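# Shelve labelled cartons onto rack boards A and B

## Task

Place each carton on the rack board named on its label (A is the top board, B the bottom one), resting flat on its underside and not stacked on any other carton; any carton that drops or slides down more than a few centimetres means failure.

## Robot and tools

Robot and frame. Two six-joint arms, left_arm and right_arm, each stand on a carriage on one floor track that runs along y at x = 0. left_rail always carries left_arm and is the +y one; right_rail carries right_arm. Image sides do not follow these names. The scene frame is fixed to the table: table top z = 0, +z up, +x the direction the arms face, +y to their left. y = 0 is the track's middle, and the table starts at x = 0.17 m. Each arm base sits at x = 0, y = its carriage's position_m, z = 0.04 m. Positions are in metres, angles in radians. Each gripper's fingers point along its own +z and close along its y. end_effector_position is the point between the closed pads; the tips reach about 9 to 33 mm past it. The left gripper's fingers can fold: grip with the outer quarter of the pads, and never push its fingertips into a surface. The right gripper's fingers stay rigid.

execute_actions. Argument actions is a list holding one action, or empty to just read the state and images. cameras selects which images come back (cam_low, cam_left_wrist, cam_right_wrist; [] gives none). An action can carry rows, steps, until, and left_rail / right_rail commands. rows is up to 15 rows, each applied for one 1/30 s step. Each row is one flat list of 18 numbers in [-1, 1] covering both arms: left_arm first (shoulder pan, shoulder lift, elbow, wrist 1, wrist 2, wrist 3, then gripper position, force_limit, speed), then the same nine for right_arm. The six joint numbers are offsets, scaled so 1.0 means 1.481 rad for pan and lift and 2.222 rad for the other four. They count from the Joint targets as they stood when the action began, not from the previous row, so sending the same offset again moves the arm further. Gripper position is absolute: +1 is open (140 mm), about -0.8 is where the pads touch, and -1 closes until something blocks. Lower force_limit and speed give a softer grip; both start at +1. To leave a gripper alone, resend its last three numbers, because 0 is itself a command. steps runs from 1 to 450, defaults to 15, and must be at least the number of rows. After the rows end, each arm keeps heading for the last row's target. until ends the action early on rail conditions, for example {"left_rail": {"position_status": ["!=", "moving"]}} or {"all": {"status": "ended"}}. Numbers in a condition need a comparison.

Carriages. Send {"left_rail": {"position_m": p}}, with p from -0.8 to 1.5 for left_rail and -1.5 to 0.8 for right_rail. This is an absolute track position. speed_m_s can be 0.01 to 1, and acceleration_factor 0.1 to 1. Follow it with an action that has an until on that rail's position_status. Keep the carriages 0.78 m or more apart. {"stop": true} brakes a carriage. Arm targets travel with the carriage, so let it arrive before placing a gripper.

move. target is one 18-number row, or a list of up to 15 rows. Its offsets use the same layout and scale as rows, all counted from the current Joint targets. speed is in rad/s for the joint that has the farthest to go: 0.01 to 3.14, default 0.5. blend is in rad and rounds corners in a list. stop_force, 4 to 120 N, ends an arm's path when it meets contact; use a low speed with it, and leave it out when you lift off something. zero defaults to true. blocking=false returns early; after that, only wait or stop is accepted until the move ends. The result adds a move: line (done, off_target, moving, held, fault, perhaps limits=held). A move does not steer around obstacles.

Other tools. wait(seconds 0 to 10) lets the scene run. stop brakes a running move. zoom_image(camera, region [x0,y0,x1,y1], at most 504x504 px) enlarges part of that camera's latest image. zero_wrist_force(arm) re-zeroes that arm's force sensor. read_manual returns licence texts. finished_scene(scene) ends the scene for good; call it only once the cartons rest correctly without the robot.

Results. Joint positions, Joint velocities and Joint targets each have one block per arm: rail (m), then the six joints (rad). Joint targets are the base for the next offsets. object_status codes: 0 moving, 1 blocked while opening, 2 blocked while closing (a grip), 3 reached the commanded position or pads met. position_measured is in counts: 3 open, 230 pads together. Wrist force and torque are given in the end-effector axes. Rail position_status reads moving, done, contact_stop, time_out, stopped, stopped_with_arm, stopped_for_other_arm or stopped_for_other_carriage; position_answer reads taken or not_taken. A joint command not followed line means the clearance check altered an arm's targets. The images come with camera calibration (K, distortion, T_world_to_cam) for projecting between pixels and the scene frame.

Cautions. An outside force near 150 N, or joint contact torque at its limit (wrist joints only about 28 to 31 N m), stops that arm for 10 s. Keep the arms and carriages from touching each other. Do not drop cartons, release them while moving, slam them, or hold heavy ones far off-centre. Nothing may end up off the table. Long holds or arms left stretched out heat the motors and can trigger a brake stop. Big joint changes may need several calls. Thinking time runs the simulation on, so keep replies short.

Each tool is called after "Emit:" by a JSON object that holds its "name" and its "arguments", one argument or row to a line.

## Session

Emit:
{"name": "execute_actions", "arguments": {
  "actions": []
}}

Scene clock: 0.00 s.
left_arm: end_effector_position=(+0.3563, +0.7786, +0.5790) position_measured=3 object_status=3 end_effector_quat_wxyz=(+0.000, +0.000, +1.000, +0.000) | right_arm: end_effector_position=(+0.3563, -0.6214, +0.5790) position_measured=3 object_status=3 end_effector_quat_wxyz=(+0.000, +0.000, +1.000, +0.000)
Joint positions: left_arm=[0.7 -0.281 -2.157 1.821 -1.235 -1.571 -0.28] | right_arm=[-0.7 -0.281 -2.157 1.821 -1.235 -1.571 -0.28]
Joint velocities: within noise
Joint torques (N m): no reading
Wrist force (N): no reading
Wrist torque (N m): no reading
Wrist force, peak (N): no reading
Joint targets: left_arm=[0.700 -0.280 -2.157 1.821 -1.235 -1.571 -0.280] | right_arm=[-0.700 -0.281 -2.157 1.821 -1.235 -1.571 -0.280]
Tool commands: left_gripper/position=+1.0 left_gripper/force_limit=+1.0 left_gripper/speed=+1.0 right_gripper/position=+1.0 right_gripper/force_limit=+1.0 right_gripper/speed=+1.0
left_rail: position_m=0.700 position_status=done
right_rail: position_m=-0.700 position_status=done

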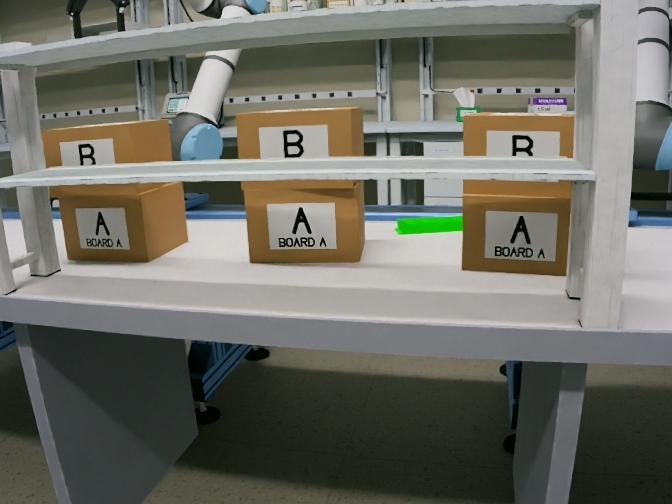

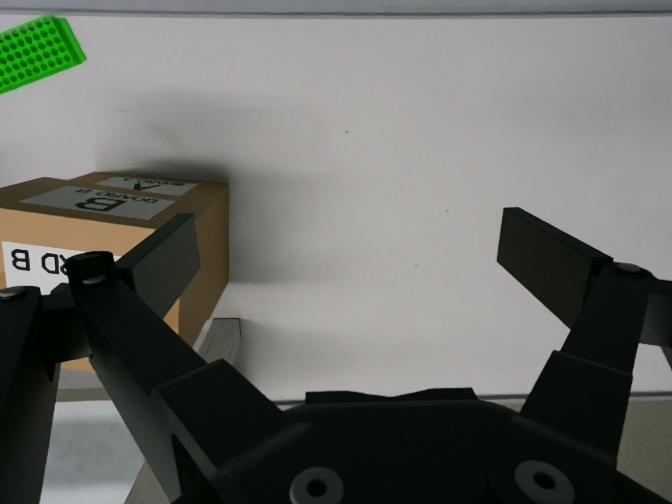

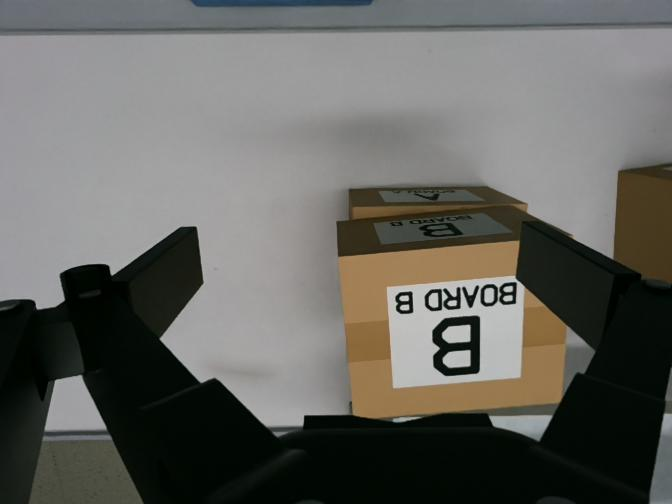

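Emit:
{"name": "zoom_image", "arguments": {
  "camera": "cam_low",
  "region": [0, 0, 336, 300]
}}

Emit:
{"name": "zoom_image", "arguments": {
  "camera": "cam_low",
  "region": [336, 0, 672, 340]
}}

Emit:
{"name": "zoom_image", "arguments": {
  "camera": "cam_right_wrist",
  "region": [300, 150, 672, 460]
}}

Emit:
{"name": "zoom_image", "arguments": {
  "camera": "cam_left_wrist",
  "region": [0, 0, 336, 504]
}}

Scaled by 1.500.

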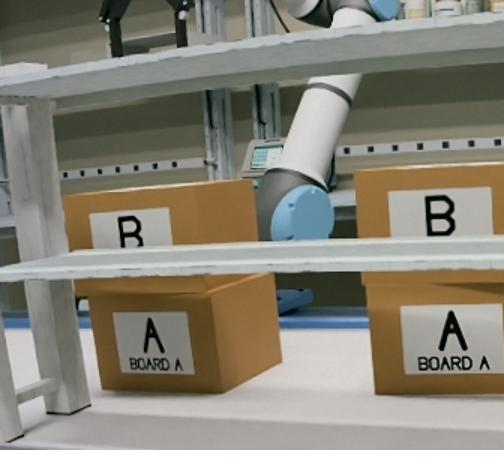

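Scaled by 1.482.

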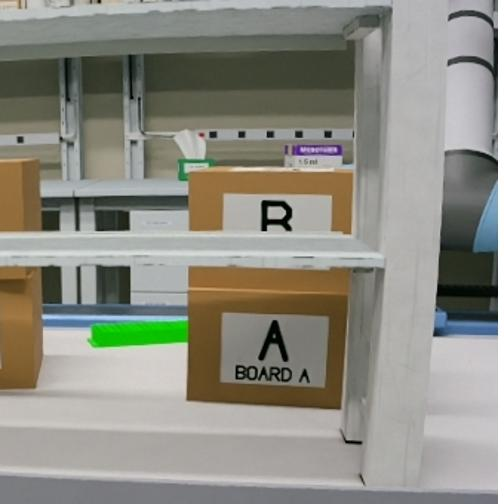

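Scaled by 1.355.

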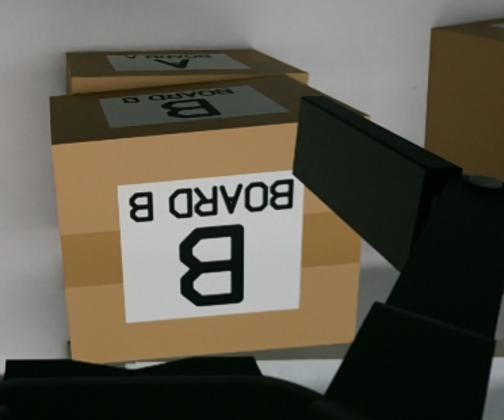

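Scaled by 1.000.

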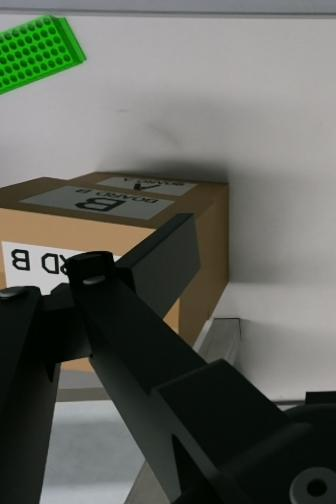

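Emit:
{"name": "zoom_image", "arguments": {
  "camera": "cam_right_wrist",
  "region": [330, 170, 590, 280]
}}

Emit:
{"name": "zoom_image", "arguments": {
  "camera": "cam_right_wrist",
  "region": [320, 370, 672, 504]
}}

Emit:
{"name": "zoom_image", "arguments": {
  "camera": "cam_left_wrist",
  "region": [0, 150, 260, 350]
}}

Emit:
{"name": "zoom_image", "arguments": {
  "camera": "cam_low",
  "region": [0, 0, 220, 200]
}}

Scaled by 1.938.

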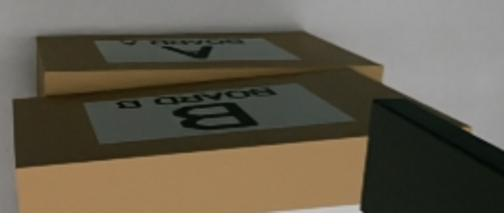

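Scaled by 1.432.

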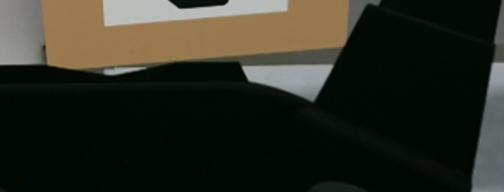

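Scaled by 1.938.

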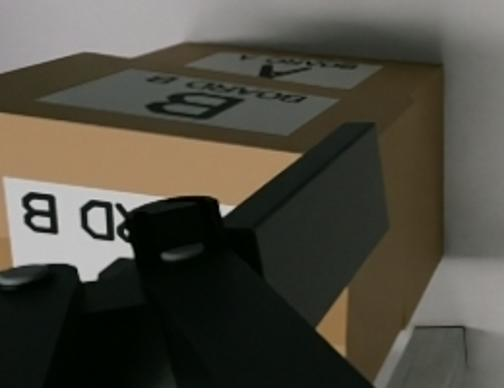

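Scaled by 2.291.

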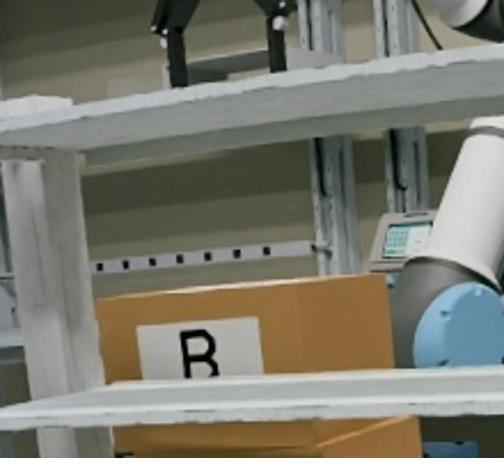

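Emit:
{"name": "move", "arguments": {
  "target": [0, 0, 0, -0.3, 0, 0, 1.0, 1.0, 1.0, 0, 0, 0, -0.3, 0, 0, 1.0, 1.0, 1.0],
  "speed": 0.6
}}

Scene clock: 302.00 s.
left_arm: end_effector_position=(+0.5340, +0.7274, +0.7260) position_measured=3 object_status=3 end_effector_quat_wxyz=(+0.314, +0.000, +0.945, -0.091) | right_arm: end_effector_position=(+0.5340, -0.6726, +0.7260) position_measured=3 object_status=3 end_effector_quat_wxyz=(+0.314, +0.000, +0.945, -0.091)
Joint positions: left_arm=[0.7 -0.281 -2.157 1.821 -1.901 -1.571 -0.28] | right_arm=[-0.7 -0.281 -2.157 1.821 -1.901 -1.571 -0.28]
Joint torques (N m): left_arm=[-3.26 4.14 -49.32 -9.39 0.15 0.29] | right_arm=[-1.08 5.01 -41.71 -10.12 0.54 0.33]
Wrist force (N): left_arm=[-0.2 0.6 -0.2] | right_arm=[0.6 0.4 0.6]
Wrist torque (N m): left_arm=[0.15 0.14 -0.09] | right_arm=[-0.04 -0.09 -0.28]
Wrist force, peak (N): left_arm=[-0.9 0.4 -0.9] | right_arm=[1.1 -0.1 1.1]
Joint targets: left_arm=[0.700 -0.280 -2.157 1.821 -1.902 -1.571 -0.280] | right_arm=[-0.700 -0.281 -2.157 1.821 -1.902 -1.571 -0.280]
left_rail: position_m=0.700 position_status=done
right_rail: position_m=-0.700 position_status=done
move: done
camera_calibration:
cam_left_wrist: T_world_to_cam=[[0.0477716, 0.98666, -0.155628, -0.621262], [0.55372, 0.103515, 0.826244, -0.974671], [0.831332, -0.125645, -0.541388, 0.22331], [0, 0, 0, 1]] pos_world=[0.383729, 0.741925, 0.829528]
cam_right_wrist: T_world_to_cam=[[0.067277, 0.98674, -0.147708, 0.741954], [0.577109, 0.0822797, 0.812512, -0.840935], [0.813891, -0.139907, -0.563921, 0.0567296], [0, 0, 0, 1]] pos_world=[0.389223, -0.654987, 0.824854]

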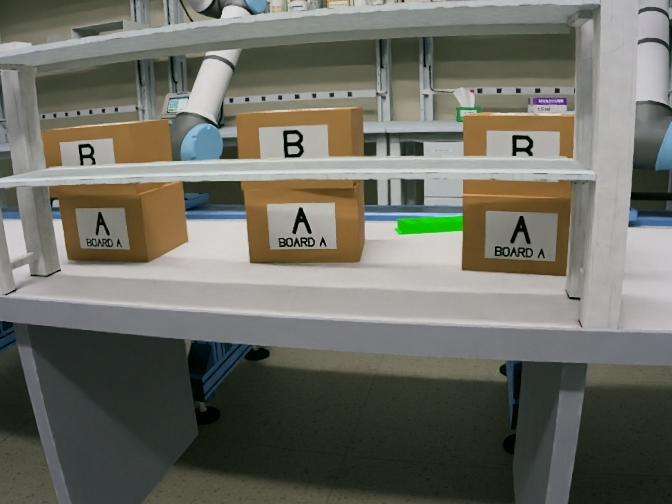

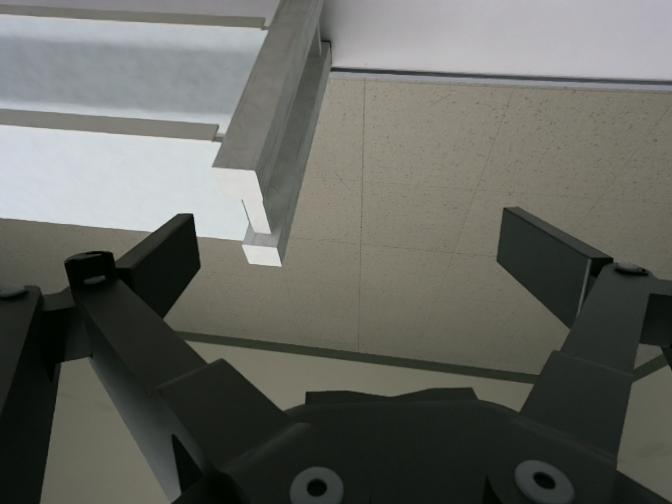

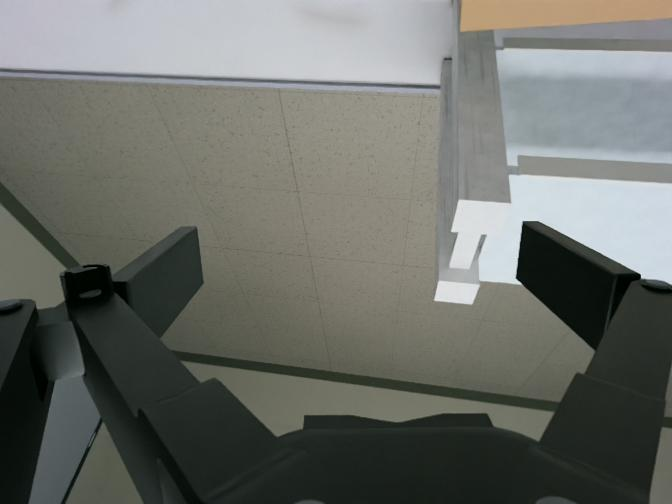

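Emit:
{"name": "zoom_image", "arguments": {
  "camera": "cam_left_wrist",
  "region": [0, 0, 400, 300]
}}

Emit:
{"name": "zoom_image", "arguments": {
  "camera": "cam_right_wrist",
  "region": [372, 0, 672, 320]
}}

Scaled by 1.260.

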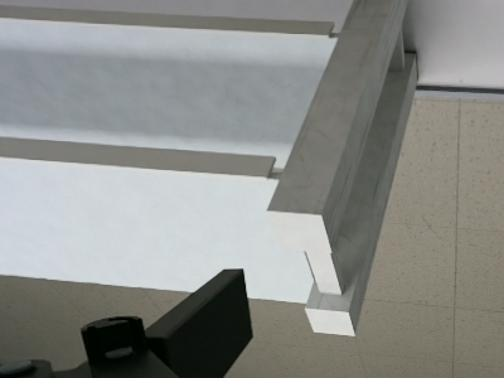

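Scaled by 1.575.

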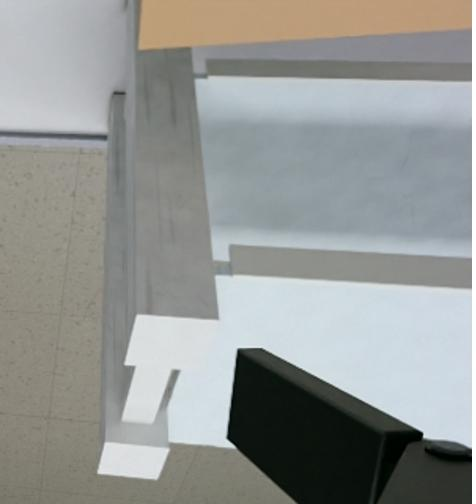

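Emit:
{"name": "zoom_image", "arguments": {
  "camera": "cam_left_wrist",
  "region": [200, 0, 360, 120]
}}

Emit:
{"name": "zoom_image", "arguments": {
  "camera": "cam_left_wrist",
  "region": [180, 110, 340, 280]
}}

Emit:
{"name": "zoom_image", "arguments": {
  "camera": "cam_right_wrist",
  "region": [420, 0, 580, 160]
}}

Emit:
{"name": "zoom_image", "arguments": {
  "camera": "cam_right_wrist",
  "region": [420, 140, 580, 310]
}}

Scaled by 3.150.

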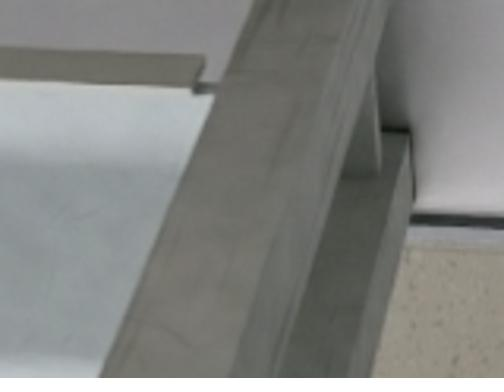

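Scaled by 2.965.

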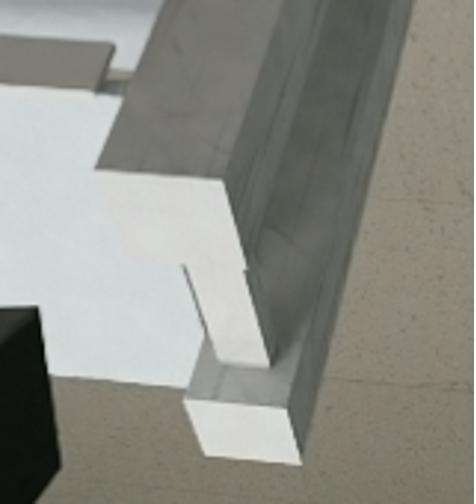

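Scaled by 3.150.

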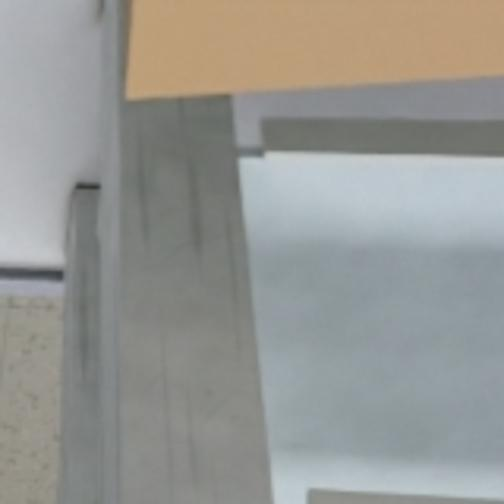

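Scaled by 2.965.

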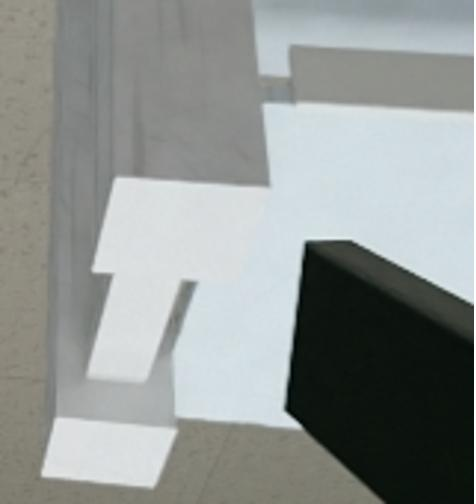

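Emit:
{"name": "execute_actions", "arguments": {
  "actions": [
    {"right_rail": {"position_m": -0.56}, "left_rail": {"position_m": 0.42}, "rows": [[0,0,0,0.3,0,0,1.0,1.0,1.0, 0,0,0,0.3,0,0,1.0,1.0,1.0]], "steps": 90, "until": {"all": {"status": "ended"}}}
  ]
}}

Scene clock: 431.97 s.
left_arm: end_effector_position=(+0.3563, +0.4987, +0.5790) position_measured=3 object_status=3 end_effector_quat_wxyz=(+0.000, +0.000, +1.000, +0.000) end_effector_velocity=(+0.000, -0.002, +0.001) end_effector_angular_velocity=(-0.001, -0.003, -0.001) | right_arm: end_effector_position=(+0.3563, -0.4814, +0.5790) position_measured=3 object_status=3 end_effector_quat_wxyz=(+0.000, +0.000, +1.000, +0.000)
Joint positions: left_arm=[0.42 -0.281 -2.157 1.821 -1.235 -1.571 -0.28] | right_arm=[-0.56 -0.28 -2.157 1.821 -1.235 -1.571 -0.28]
Joint velocities: left_arm=[-0.001 0 -0.001 0 -0.001 -0.001 0.001] | right_arm=[within noise]
Joint torques (N m): left_arm=[-0.73 7.72 -46.51 -0.82 0.25 -0.6] | right_arm=[-1.57 7.04 -49.03 -0.58 0.54 0.35]
Wrist force (N): left_arm=[-0.3 -0.3 -0.2] | right_arm=[0.1 -0.1 -0.1]
Wrist torque (N m): left_arm=[-0.08 0.06 0.00] | right_arm=[-0.03 -0.02 0.00]
Wrist force, peak (N): left_arm=[-6.0 0.7 -4.3] | right_arm=[-5.6 -3.6 -2.9]
Joint targets: left_arm=[0.420 -0.280 -2.157 1.821 -1.235 -1.571 -0.280] | right_arm=[-0.560 -0.281 -2.157 1.821 -1.235 -1.571 -0.280]
left_rail: position_m=0.420 position_status=done
right_rail: position_m=-0.560 position_status=done
camera_calibration:
cam_left_wrist: T_world_to_cam=[[0.00214105, 0.999833, 0.0181292, -0.500829], [0.941022, -0.00814831, 0.338248, -0.530976], [0.338339, 0.0163358, -0.940882, 0.598806], [0, 0, 0, 1]] pos_world=[0.298133, 0.486637, 0.752087]
cam_right_wrist: T_world_to_cam=[[0.0224031, 0.999666, 0.0128786, 0.472807], [0.950451, -0.0252918, 0.309844, -0.528487], [0.310067, 0.00529896, -0.9507, 0.618549], [0, 0, 0, 1]] pos_world=[0.299917, -0.489293, 0.745714]

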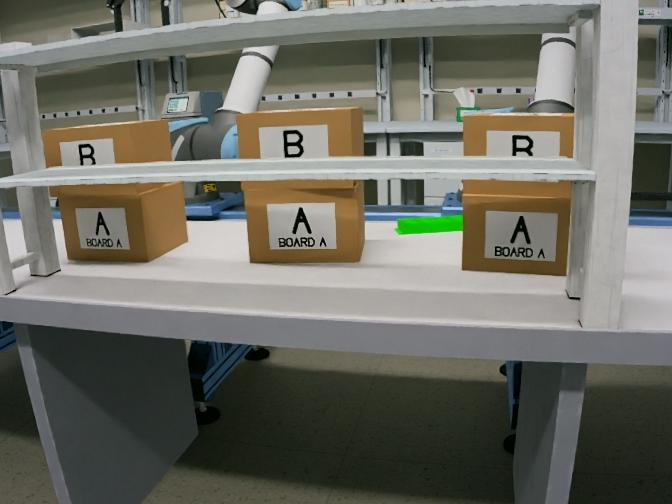

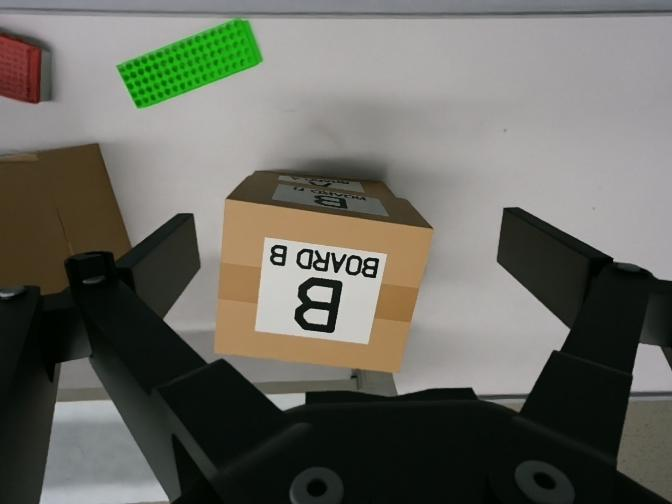

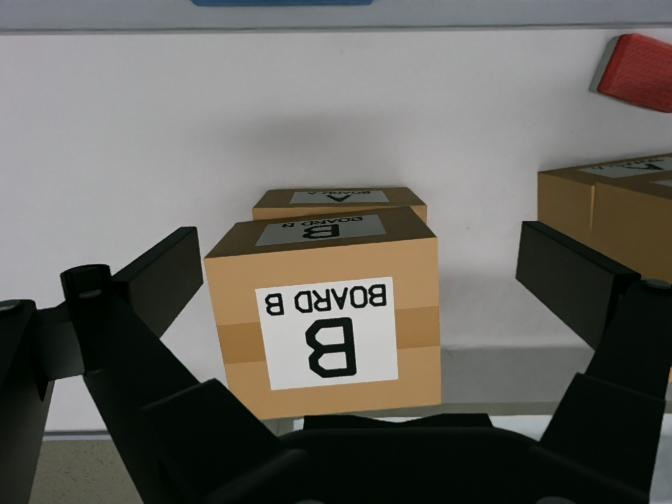

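Emit:
{"name": "zoom_image", "arguments": {
  "camera": "cam_right_wrist",
  "region": [190, 170, 450, 430]
}}

Emit:
{"name": "zoom_image", "arguments": {
  "camera": "cam_left_wrist",
  "region": [200, 150, 450, 400]
}}

Emit:
{"name": "execute_actions", "arguments": {
  "actions": [
    {"right_rail": {"position_m": -0.1}, "left_rail": {"position_m": 0.8}, "steps": 120, "until": {"all": {"status": "ended"}}}
  ]
}}

Scaled by 1.938.

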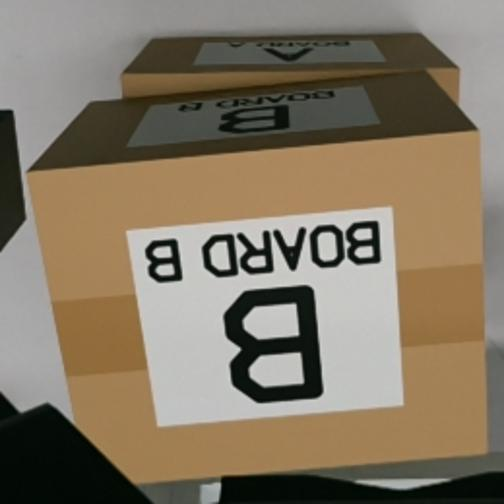

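Scaled by 2.016.

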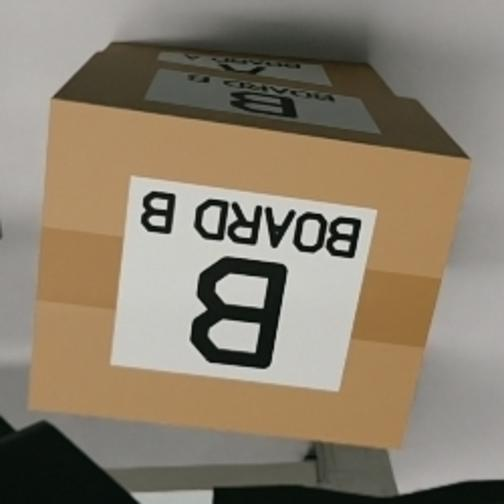

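Scene clock: 441.67 s.
left_arm: end_effector_position=(+0.3563, +0.8786, +0.5790) position_measured=3 object_status=3 end_effector_quat_wxyz=(+0.000, +0.000, +1.000, +0.000) | right_arm: end_effector_position=(+0.3563, -0.0215, +0.5790) position_measured=3 object_status=3 end_effector_quat_wxyz=(+0.000, +0.000, +1.000, +0.000) end_effector_velocity=(+0.000, +0.001, +0.000) end_effector_angular_velocity=(-0.001, +0.000, +0.000)
Joint positions: left_arm=[0.8 -0.281 -2.157 1.821 -1.235 -1.571 -0.28] | right_arm=[-0.1 -0.28 -2.157 1.821 -1.235 -1.571 -0.28]
Joint velocities: left_arm=[within noise] | right_arm=[0.001 0 0.001 0 -0.001 -0.001 0]
Joint torques (N m): left_arm=[0.57 8.76 -44.86 -2.21 0.4 -0.15] | right_arm=[-0.62 9.17 -48.23 -1.42 0.37 0.15]
Wrist force (N): left_arm=[0.4 -0.1 -0.1] | right_arm=[0.2 -0.2 0.1]
Wrist torque (N m): left_arm=[-0.03 -0.09 0.00] | right_arm=[-0.05 -0.06 0.00]
Wrist force, peak (N): left_arm=[0.0 -2.3 -0.3] | right_arm=[0.1 -1.7 0.3]
Joint targets: left_arm=[0.800 -0.280 -2.157 1.821 -1.235 -1.571 -0.280] | right_arm=[-0.100 -0.281 -2.157 1.821 -1.235 -1.571 -0.280]
Tool commands: left_gripper/position=+1.0 left_gripper/force_limit=+1.0 left_gripper/speed=+1.0 right_gripper/position=+1.0 right_gripper/force_limit=+1.0 right_gripper/speed=+1.0
left_rail: position_m=0.800 position_status=done
right_rail: position_m=-0.100 position_status=done
camera_calibration:
cam_left_wrist: T_world_to_cam=[[0.00214105, 0.999833, 0.0181292, -0.880666], [0.941022, -0.00814831, 0.338248, -0.527881], [0.338339, 0.0163358, -0.940882, 0.5926], [0, 0, 0, 1]] pos_world=[0.298133, 0.866537, 0.752087]
cam_right_wrist: T_world_to_cam=[[0.0224336, 0.999667, 0.0127834, 0.0131231], [0.95045, -0.0252913, 0.309847, -0.516857], [0.310067, 0.00519896, -0.950701, 0.616109], [0, 0, 0, 1]] pos_world=[0.299918, -0.0293938, 0.745714]

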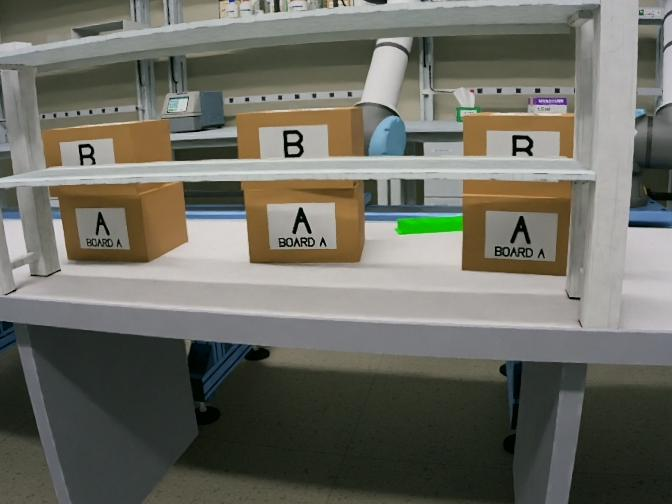

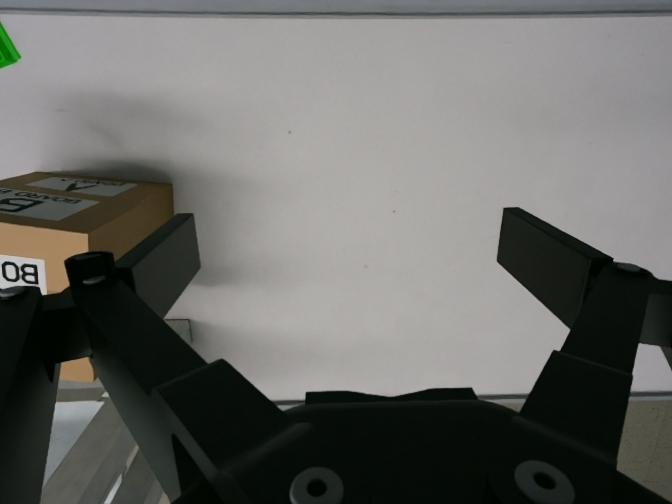

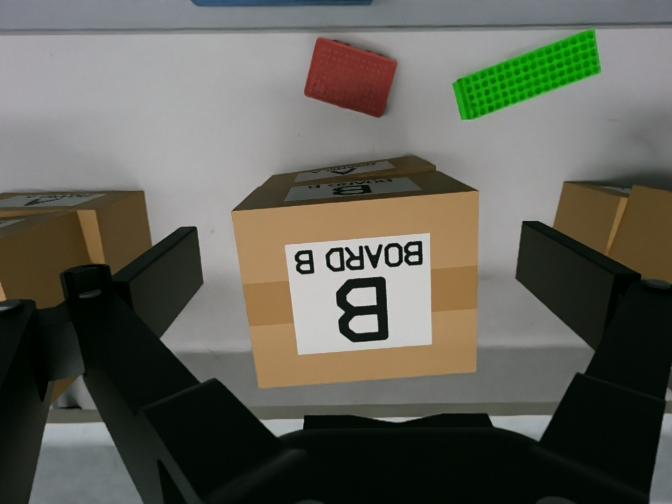

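Emit:
{"name": "zoom_image", "arguments": {
  "camera": "cam_right_wrist",
  "region": [220, 140, 500, 400]
}}

Emit:
{"name": "zoom_image", "arguments": {
  "camera": "cam_right_wrist",
  "region": [520, 160, 672, 300]
}}

Emit:
{"name": "zoom_image", "arguments": {
  "camera": "cam_right_wrist",
  "region": [0, 160, 200, 330]
}}

Emit:
{"name": "zoom_image", "arguments": {
  "camera": "cam_left_wrist",
  "region": [0, 140, 220, 400]
}}

Scaled by 1.800.

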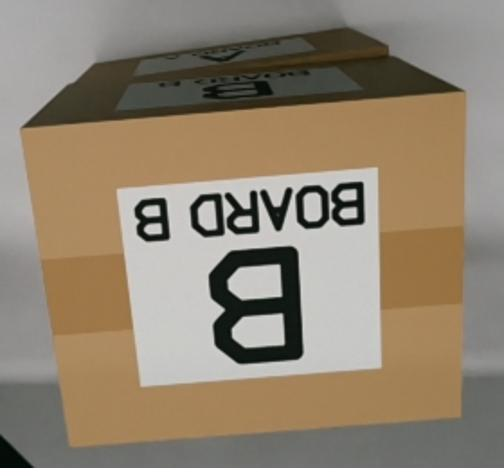

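Scaled by 3.316.

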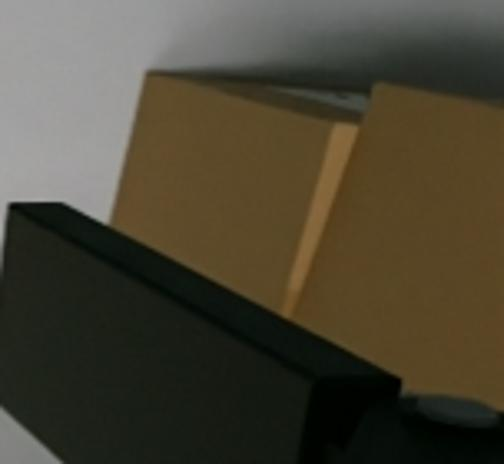

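Scaled by 2.520.

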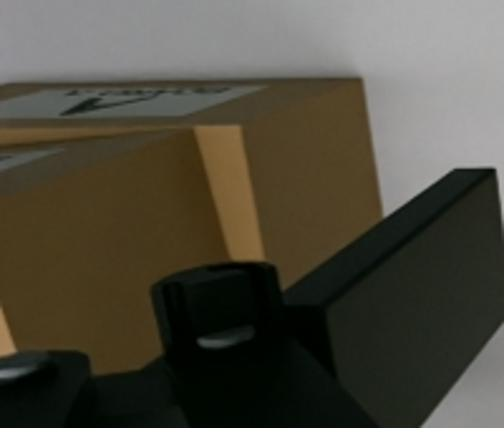

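Scaled by 1.938.

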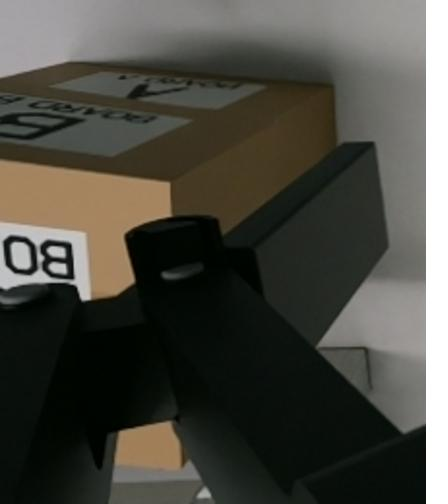

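Emit:
{"name": "move", "arguments": {
  "target": [-0.96577, 0.43542, -0.92507, 0.24217, 0.62842, -0.29046, -1.0, 0.0, -1.0, 0.09487, -0.0395, 0.10554, 0.31368, 0.62842, -0.29046, -1.0, 0.0, -1.0],
  "speed": 0.8
}}

Scene clock: 1162.87 s.
left_arm: end_effector_position=(+0.4963, +0.6707, +1.4489) position_measured=232 object_status=0 end_effector_quat_wxyz=(+0.645, +0.015, +0.745, -0.168) | right_arm: end_effector_position=(+0.2967, +0.3728, +0.6717) position_measured=232 object_status=0 end_effector_quat_wxyz=(+0.017, -0.015, +0.745, +0.666)
Joint positions: left_arm=[0.8 -1.711 -1.512 -0.235 -0.697 -0.174 -0.926] | right_arm=[-0.1 -0.14 -2.215 2.055 -0.538 -0.174 -0.926]
Joint torques (N m): left_arm=[-14.81 20.14 -5.41 -0.19 4.85 -2.53] | right_arm=[10.6 -4.18 -38.91 0.8 6.01 -2.16]
Wrist force (N): left_arm=[0.1 1.4 -0.3] | right_arm=[0.4 0.4 0.6]
Wrist torque (N m): left_arm=[0.25 0.25 -0.17] | right_arm=[0.33 -0.21 0.07]
Wrist force, peak (N): left_arm=[0.9 1.8 3.2] | right_arm=[0.2 -1.8 -0.8]
Joint targets: left_arm=[0.800 -1.711 -1.512 -0.235 -0.697 -0.174 -0.926] | right_arm=[-0.100 -0.140 -2.215 2.055 -0.538 -0.174 -0.926]
left_rail: position_m=0.800 position_status=done
right_rail: position_m=-0.100 position_status=done
move: done
camera_calibration:
cam_left_wrist: T_world_to_cam=[[0.221536, 0.948258, -0.22744, -0.407416], [-0.167623, 0.266795, 0.949064, -1.47466], [0.960637, -0.172128, 0.218055, -0.494565], [0, 0, 0, 1]] pos_world=[0.318168, 0.694637, 1.41472]
cam_right_wrist: T_world_to_cam=[[-0.0225327, 0.0988425, 0.994848, -0.691353], [0.948858, -0.311319, 0.052422, -0.198958], [0.314897, 0.945151, -0.0867727, -0.211413], [0, 0, 0, 1]] pos_world=[0.239778, 0.206213, 0.679876]

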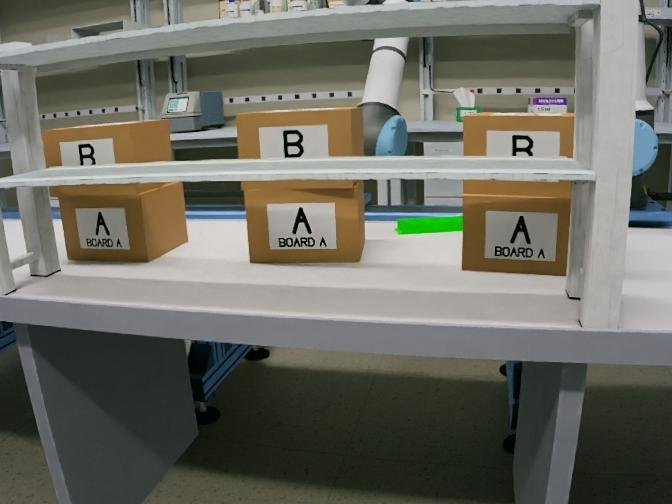

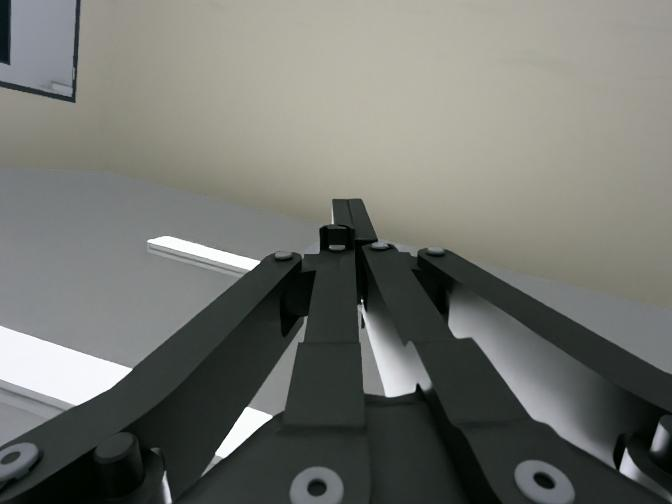

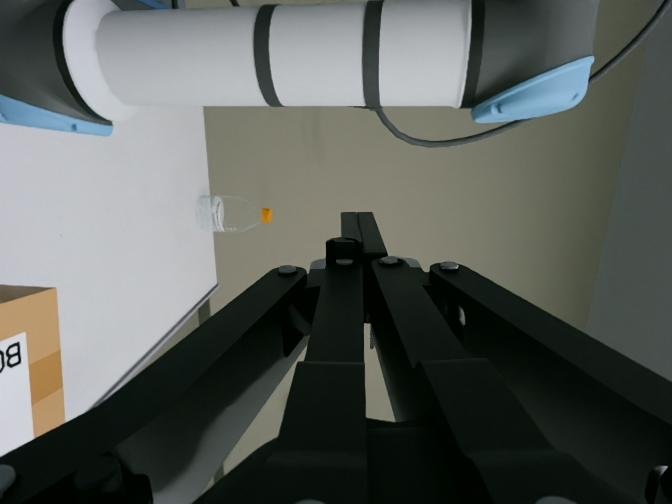

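Emit:
{"name": "move", "arguments": {
  "target": [-0.96577, 0.43542, -0.92507, 0.24217, 0.62842, -0.29046, -1.0, 0.0, -1.0, 0.09487, -0.0395, 0.10554, 0.31368, 0.62842, -0.29046, -1.0, 0.0, -1.0],
  "speed": 0.8
}}

Scene clock: 1184.83 s.
left_arm: end_effector_position=(+0.5109, +0.5094, +0.7418) position_measured=232 object_status=3 end_effector_quat_wxyz=(+0.354, -0.455, +0.612, -0.542) | right_arm: end_effector_position=(+0.4695, +0.1909, +0.5052) position_measured=232 object_status=3 end_effector_quat_wxyz=(+0.353, +0.454, +0.613, +0.542)
Joint positions: left_arm=[0.8 -3.142 -0.867 -2.29 -0.159 1.222 -1.571] | right_arm=[-0.1 0.001 -2.274 2.29 0.159 1.222 -1.571]
Joint torques (N m): left_arm=[-11.46 13.12 41.9 8.17 1.76 -2.87] | right_arm=[11.92 -0.23 -35.68 1.07 3.7 -2.37]
Wrist force (N): left_arm=[-1.1 1.7 0.1] | right_arm=[0.1 0.5 0.5]
Wrist torque (N m): left_arm=[0.04 0.24 0.37] | right_arm=[0.36 -0.16 0.01]
Wrist force, peak (N): left_arm=[0.4 6.0 -0.3] | right_arm=[0.3 1.8 0.0]
Joint targets: left_arm=[0.800 -3.142 -0.867 -2.290 -0.159 1.222 -1.571] | right_arm=[-0.100 0.001 -2.274 2.290 0.159 1.222 -1.571]
left_rail: position_m=0.800 position_status=done
right_rail: position_m=-0.100 position_status=done
move: done
camera_calibration:
cam_left_wrist: T_world_to_cam=[[-0.189341, 0.00782049, -0.98188, 0.830105], [0.00540842, 0.999961, 0.00692157, -0.521109], [0.981897, -0.00399988, -0.189376, -0.176394], [0, 0, 0, 1]] pos_world=[0.333192, 0.513892, 0.785266]
cam_right_wrist: T_world_to_cam=[[0.16958, -0.0249077, 0.985202, -0.565536], [0.0296809, -0.999098, -0.030368, 0.193894], [0.985069, 0.0343915, -0.168688, -0.20772], [0, 0, 0, 1]] pos_world=[0.294768, 0.186776, 0.528016]

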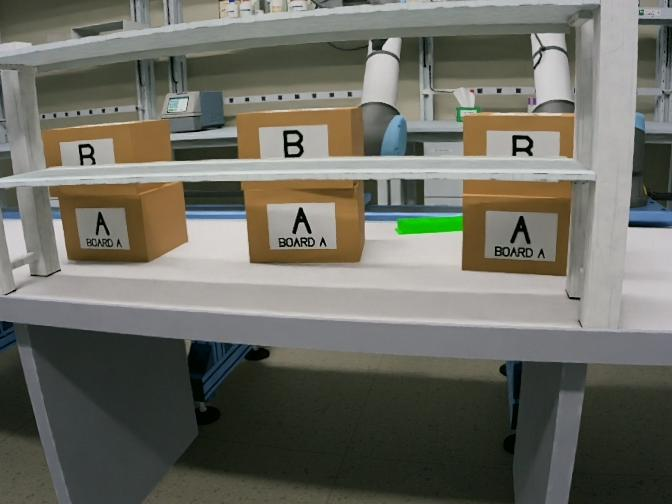

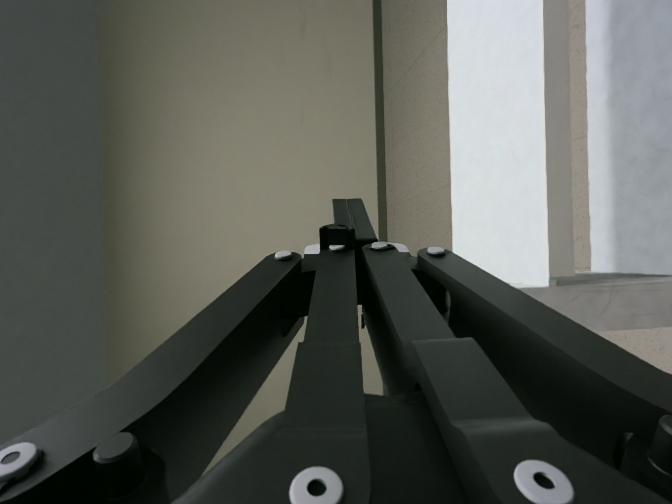

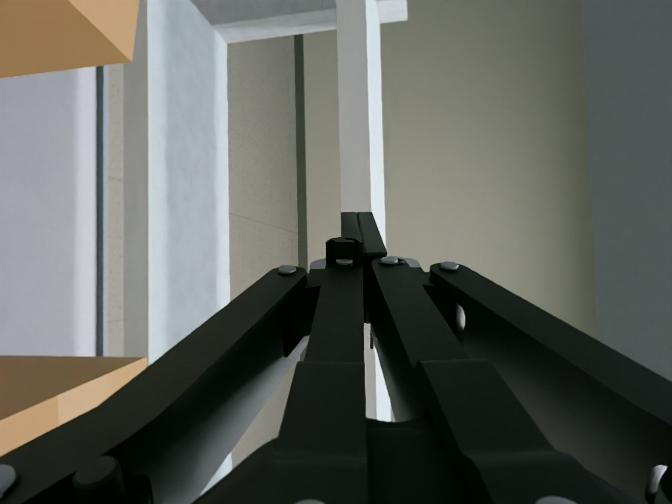

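Emit:
{"name": "execute_actions", "arguments": {
  "actions": [
    {"right_rail": {"position_m": -0.439}, "steps": 90, "until": {"all": {"status": "ended"}}}
  ],
  "cameras": []
}}

Emit:
{"name": "move", "arguments": {
  "target": [0, 0, 0, 0.70702, -0.54995, 0.70702, -1.0, 0.0, -1.0, -0.0405, 0, 0, 0, 0, 0, -1.0, 0.0, -1.0],
  "speed": 0.8,
  "cameras": []
}}

Emit:
{"name": "move", "arguments": {
  "target": [0.0405, 0, 0, 0.70702, -0.54995, 0.70702, -1.0, 0.0, -1.0, 0, 0, 0, 0, 0, 0, -1.0, 0.0, -1.0],
  "speed": 0.8
}}

Scene clock: 1242.50 s.
left_arm: end_effector_position=(+0.5108, +0.5094, +0.7416) position_measured=232 object_status=3 end_effector_quat_wxyz=(+0.354, -0.455, +0.612, -0.542) | right_arm: end_effector_position=(+0.4695, -0.1480, +0.5052) position_measured=232 object_status=3 end_effector_quat_wxyz=(+0.353, +0.454, +0.613, +0.542) end_effector_velocity=(+0.000, -0.001, -0.001) end_effector_angular_velocity=(-0.001, +0.001, +0.001)
Joint positions: left_arm=[0.8 -3.142 -0.867 -2.29 -0.159 1.222 -1.571] | right_arm=[-0.439 0.001 -2.274 2.29 0.159 1.222 -1.571]
Joint velocities: left_arm=[within noise] | right_arm=[-0.001 0.001 0.001 0 0.001 0 -0.002]
Joint torques (N m): left_arm=[-12.69 13.19 48.52 4.87 1.34 -2.77] | right_arm=[9.94 1.11 -43.47 -0.29 2.6 -2.24]
Wrist force (N): left_arm=[-0.9 1.4 0.0] | right_arm=[0.3 0.9 0.3]
Wrist torque (N m): left_arm=[-0.04 0.22 0.37] | right_arm=[0.46 -0.21 0.01]
Wrist force, peak (N): left_arm=[-1.2 1.7 -0.1] | right_arm=[2.1 0.8 1.1]
Joint targets: left_arm=[0.800 -3.142 -0.867 -2.290 -0.159 1.222 -1.571] | right_arm=[-0.439 0.001 -2.274 2.290 0.159 1.222 -1.571]
Tool commands: left_gripper/position=-1.0 left_gripper/force_limit=+0.0 left_gripper/speed=-1.0 right_gripper/position=-1.0 right_gripper/force_limit=+0.0 right_gripper/speed=-1.0
left_rail: position_m=0.800 position_status=done
right_rail: position_m=-0.439 position_status=done
No camera images: "cameras" was empty.

Scene clock: 1245.17 s.
left_arm: end_effector_position=(+0.0568, +0.2853, +0.6998) position_measured=232 object_status=3 end_effector_quat_wxyz=(+0.704, +0.704, +0.062, -0.062) | right_arm: end_effector_position=(+0.4861, -0.1768, +0.5052) position_measured=232 object_status=3 end_effector_quat_wxyz=(+0.369, +0.473, +0.599, +0.531)
Joint positions: left_arm=[0.8 -3.142 -0.867 -2.29 1.412 0 0] | right_arm=[-0.439 -0.059 -2.274 2.29 0.159 1.222 -1.571]
Joint torques (N m): left_arm=[-1.91 -25.61 43.55 -0.41 0.1 3.34] | right_arm=[-15.68 0.95 -47.77 -0.86 2.35 -1.94]
Wrist force (N): left_arm=[-0.1 -0.1 -0.4] | right_arm=[0.1 0.8 0.1]
Wrist torque (N m): left_arm=[0.07 0.16 -0.36] | right_arm=[0.42 -0.14 0.02]
Wrist force, peak (N): left_arm=[-3.6 2.9 1.0] | right_arm=[0.4 1.1 -0.1]
Joint targets: left_arm=[0.800 -3.142 -0.867 -2.290 1.412 0.000 0.000] | right_arm=[-0.439 -0.059 -2.274 2.290 0.159 1.222 -1.571]
left_rail: position_m=0.800 position_status=done
right_rail: position_m=-0.439 position_status=done
move: done
No camera images: "cameras" was empty.

Scene clock: 1247.83 s.
left_arm: end_effector_position=(+0.4860, +0.5381, +0.5056) position_measured=232 object_status=3 end_effector_quat_wxyz=(+0.370, -0.473, +0.598, -0.531) | right_arm: end_effector_position=(+0.4861, -0.1768, +0.5052) position_measured=232 object_status=3 end_effector_quat_wxyz=(+0.369, +0.473, +0.599, +0.531)
Joint positions: left_arm=[0.8 -3.082 -0.867 -2.29 2.983 -1.222 1.57] | right_arm=[-0.439 -0.059 -2.274 2.29 0.159 1.222 -1.571]
Joint torques (N m): left_arm=[13.51 -20.01 56.41 5.63 -1.95 2.3] | right_arm=[-14.18 3.08 -50.56 -1.77 1.98 -1.9]
Wrist force (N): left_arm=[-1.2 1.5 -0.3] | right_arm=[0.5 0.7 0.1]
Wrist torque (N m): left_arm=[-0.03 0.28 0.37] | right_arm=[0.39 -0.23 0.01]
Wrist force, peak (N): left_arm=[0.5 4.5 -1.2] | right_arm=[0.3 1.1 0.3]
Joint targets: left_arm=[0.800 -3.082 -0.867 -2.290 2.983 -1.222 1.571] | right_arm=[-0.439 -0.059 -2.274 2.290 0.159 1.222 -1.571]
left_rail: position_m=0.800 position_status=done
right_rail: position_m=-0.439 position_status=done
move: done
camera_calibration:
cam_left_wrist: T_world_to_cam=[[-0.189378, -0.00345168, -0.981898, 0.599342], [-0.0546619, 0.99848, 0.00703266, -0.518062], [0.980381, 0.0550043, -0.189279, -0.22755], [0, 0, 0, 1]] pos_world=[0.30827, 0.531859, 0.549066]
cam_right_wrist: T_world_to_cam=[[0.167782, -0.0349541, 0.985204, -0.578414], [-0.0303457, -0.999081, -0.0302785, -0.144838], [0.985357, -0.0248165, -0.168688, -0.222038], [0, 0, 0, 1]] pos_world=[0.311439, -0.170433, 0.528016]

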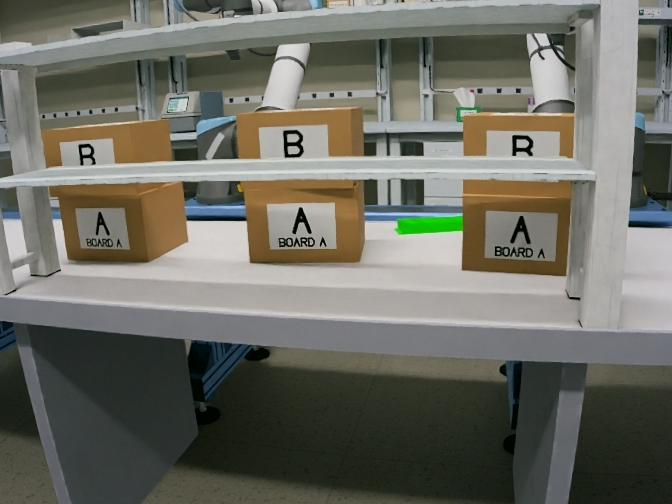

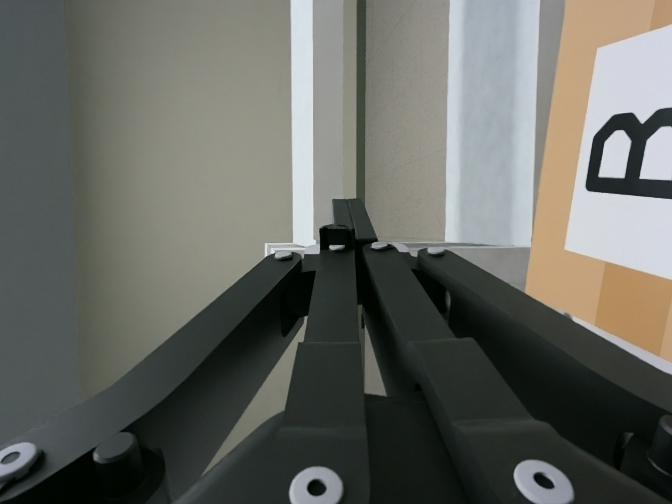

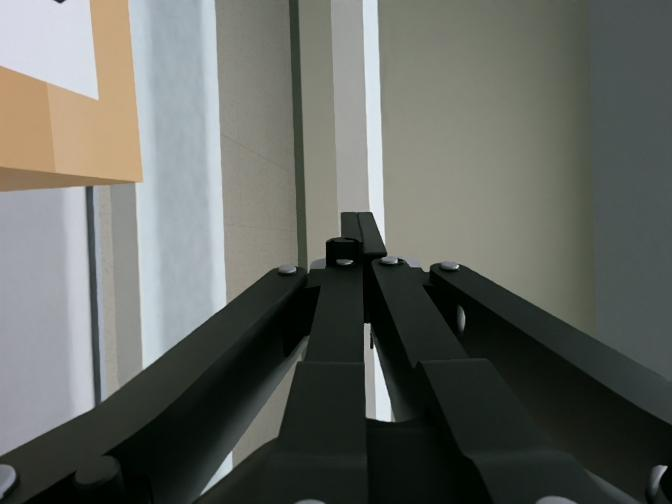

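Emit:
{"name": "execute_actions", "arguments": {
  "actions": [
    {"left_rail": {"position_m": 0.4334}, "steps": 90, "until": {"all": {"status": "ended"}}}
  ],
  "cameras": ["cam_left_wrist", "cam_right_wrist"]
}}

Scene clock: 1257.93 s.
left_arm: end_effector_position=(+0.4860, +0.1716, +0.5057) position_measured=232 object_status=3 end_effector_quat_wxyz=(+0.370, -0.473, +0.598, -0.531) end_effector_velocity=(+0.000, -0.001, +0.000) end_effector_angular_velocity=(+0.000, -0.001, -0.001) | right_arm: end_effector_position=(+0.4861, -0.1768, +0.5052) position_measured=232 object_status=3 end_effector_quat_wxyz=(+0.369, +0.473, +0.599, +0.531)
Joint positions: left_arm=[0.433 -3.082 -0.867 -2.29 2.983 -1.222 1.571] | right_arm=[-0.439 -0.059 -2.274 2.29 0.159 1.222 -1.571]
Joint velocities: left_arm=[-0.001 0 0 -0.001 0.001 0.001 0] | right_arm=[within noise]
Joint torques (N m): left_arm=[9.58 10.51 61.92 2.22 -2.11 2.55] | right_arm=[-11.89 4.46 -49.82 -3.1 1.42 -1.76]
Wrist force (N): left_arm=[-0.8 1.2 -0.3] | right_arm=[0.1 1.0 0.0]
Wrist torque (N m): left_arm=[-0.08 0.18 0.37] | right_arm=[0.46 -0.14 0.02]
Wrist force, peak (N): left_arm=[-2.3 1.6 -0.9] | right_arm=[0.5 1.2 0.0]
Joint targets: left_arm=[0.433 -3.082 -0.867 -2.290 2.983 -1.222 1.571] | right_arm=[-0.439 -0.059 -2.274 2.290 0.159 1.222 -1.571]
Tool commands: left_gripper/position=-1.0 left_gripper/force_limit=+0.0 left_gripper/speed=-1.0 right_gripper/position=-1.0 right_gripper/force_limit=+0.0 right_gripper/speed=-1.0
left_rail: position_m=0.433 position_status=done
right_rail: position_m=-0.439 position_status=done
camera_calibration:
cam_left_wrist: T_world_to_cam=[[-0.189082, -0.00325526, -0.981956, 0.597986], [-0.0547209, 0.998476, 0.00722682, -0.152206], [0.980436, 0.0550999, -0.188971, -0.207592], [0, 0, 0, 1]] pos_world=[0.30827, 0.165359, 0.549067]
cam_right_wrist: T_world_to_cam=[[0.167782, -0.0349541, 0.985204, -0.578414], [-0.0303457, -0.999081, -0.0302785, -0.144838], [0.985357, -0.0248165, -0.168688, -0.222038], [0, 0, 0, 1]] pos_world=[0.311439, -0.170433, 0.528016]
Images, in order (width x height): cam_left_wrist 672x504, cam_right_wrist 672x504.

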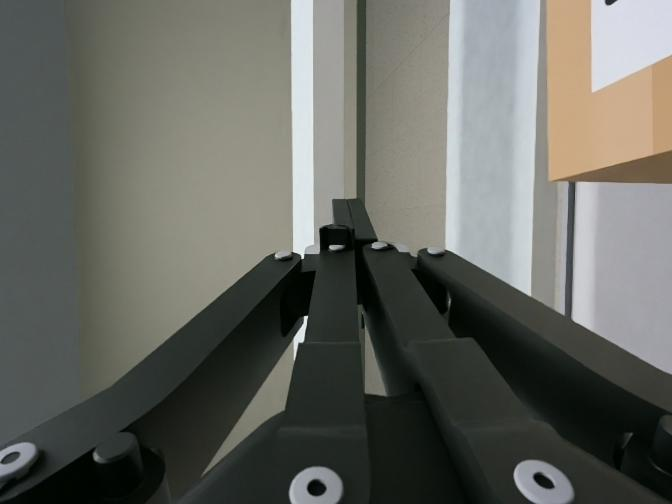

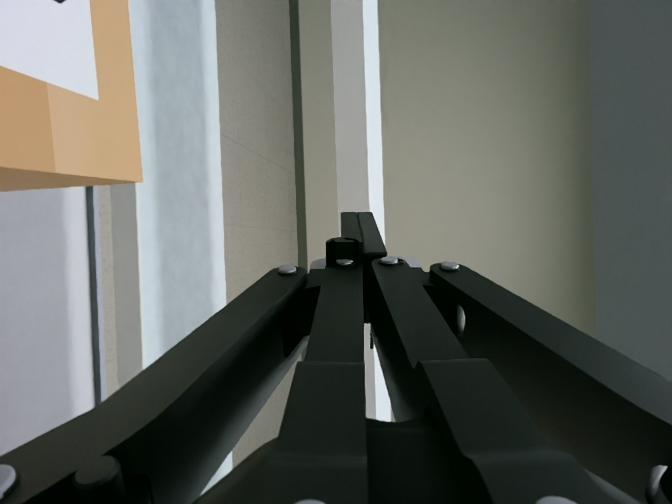

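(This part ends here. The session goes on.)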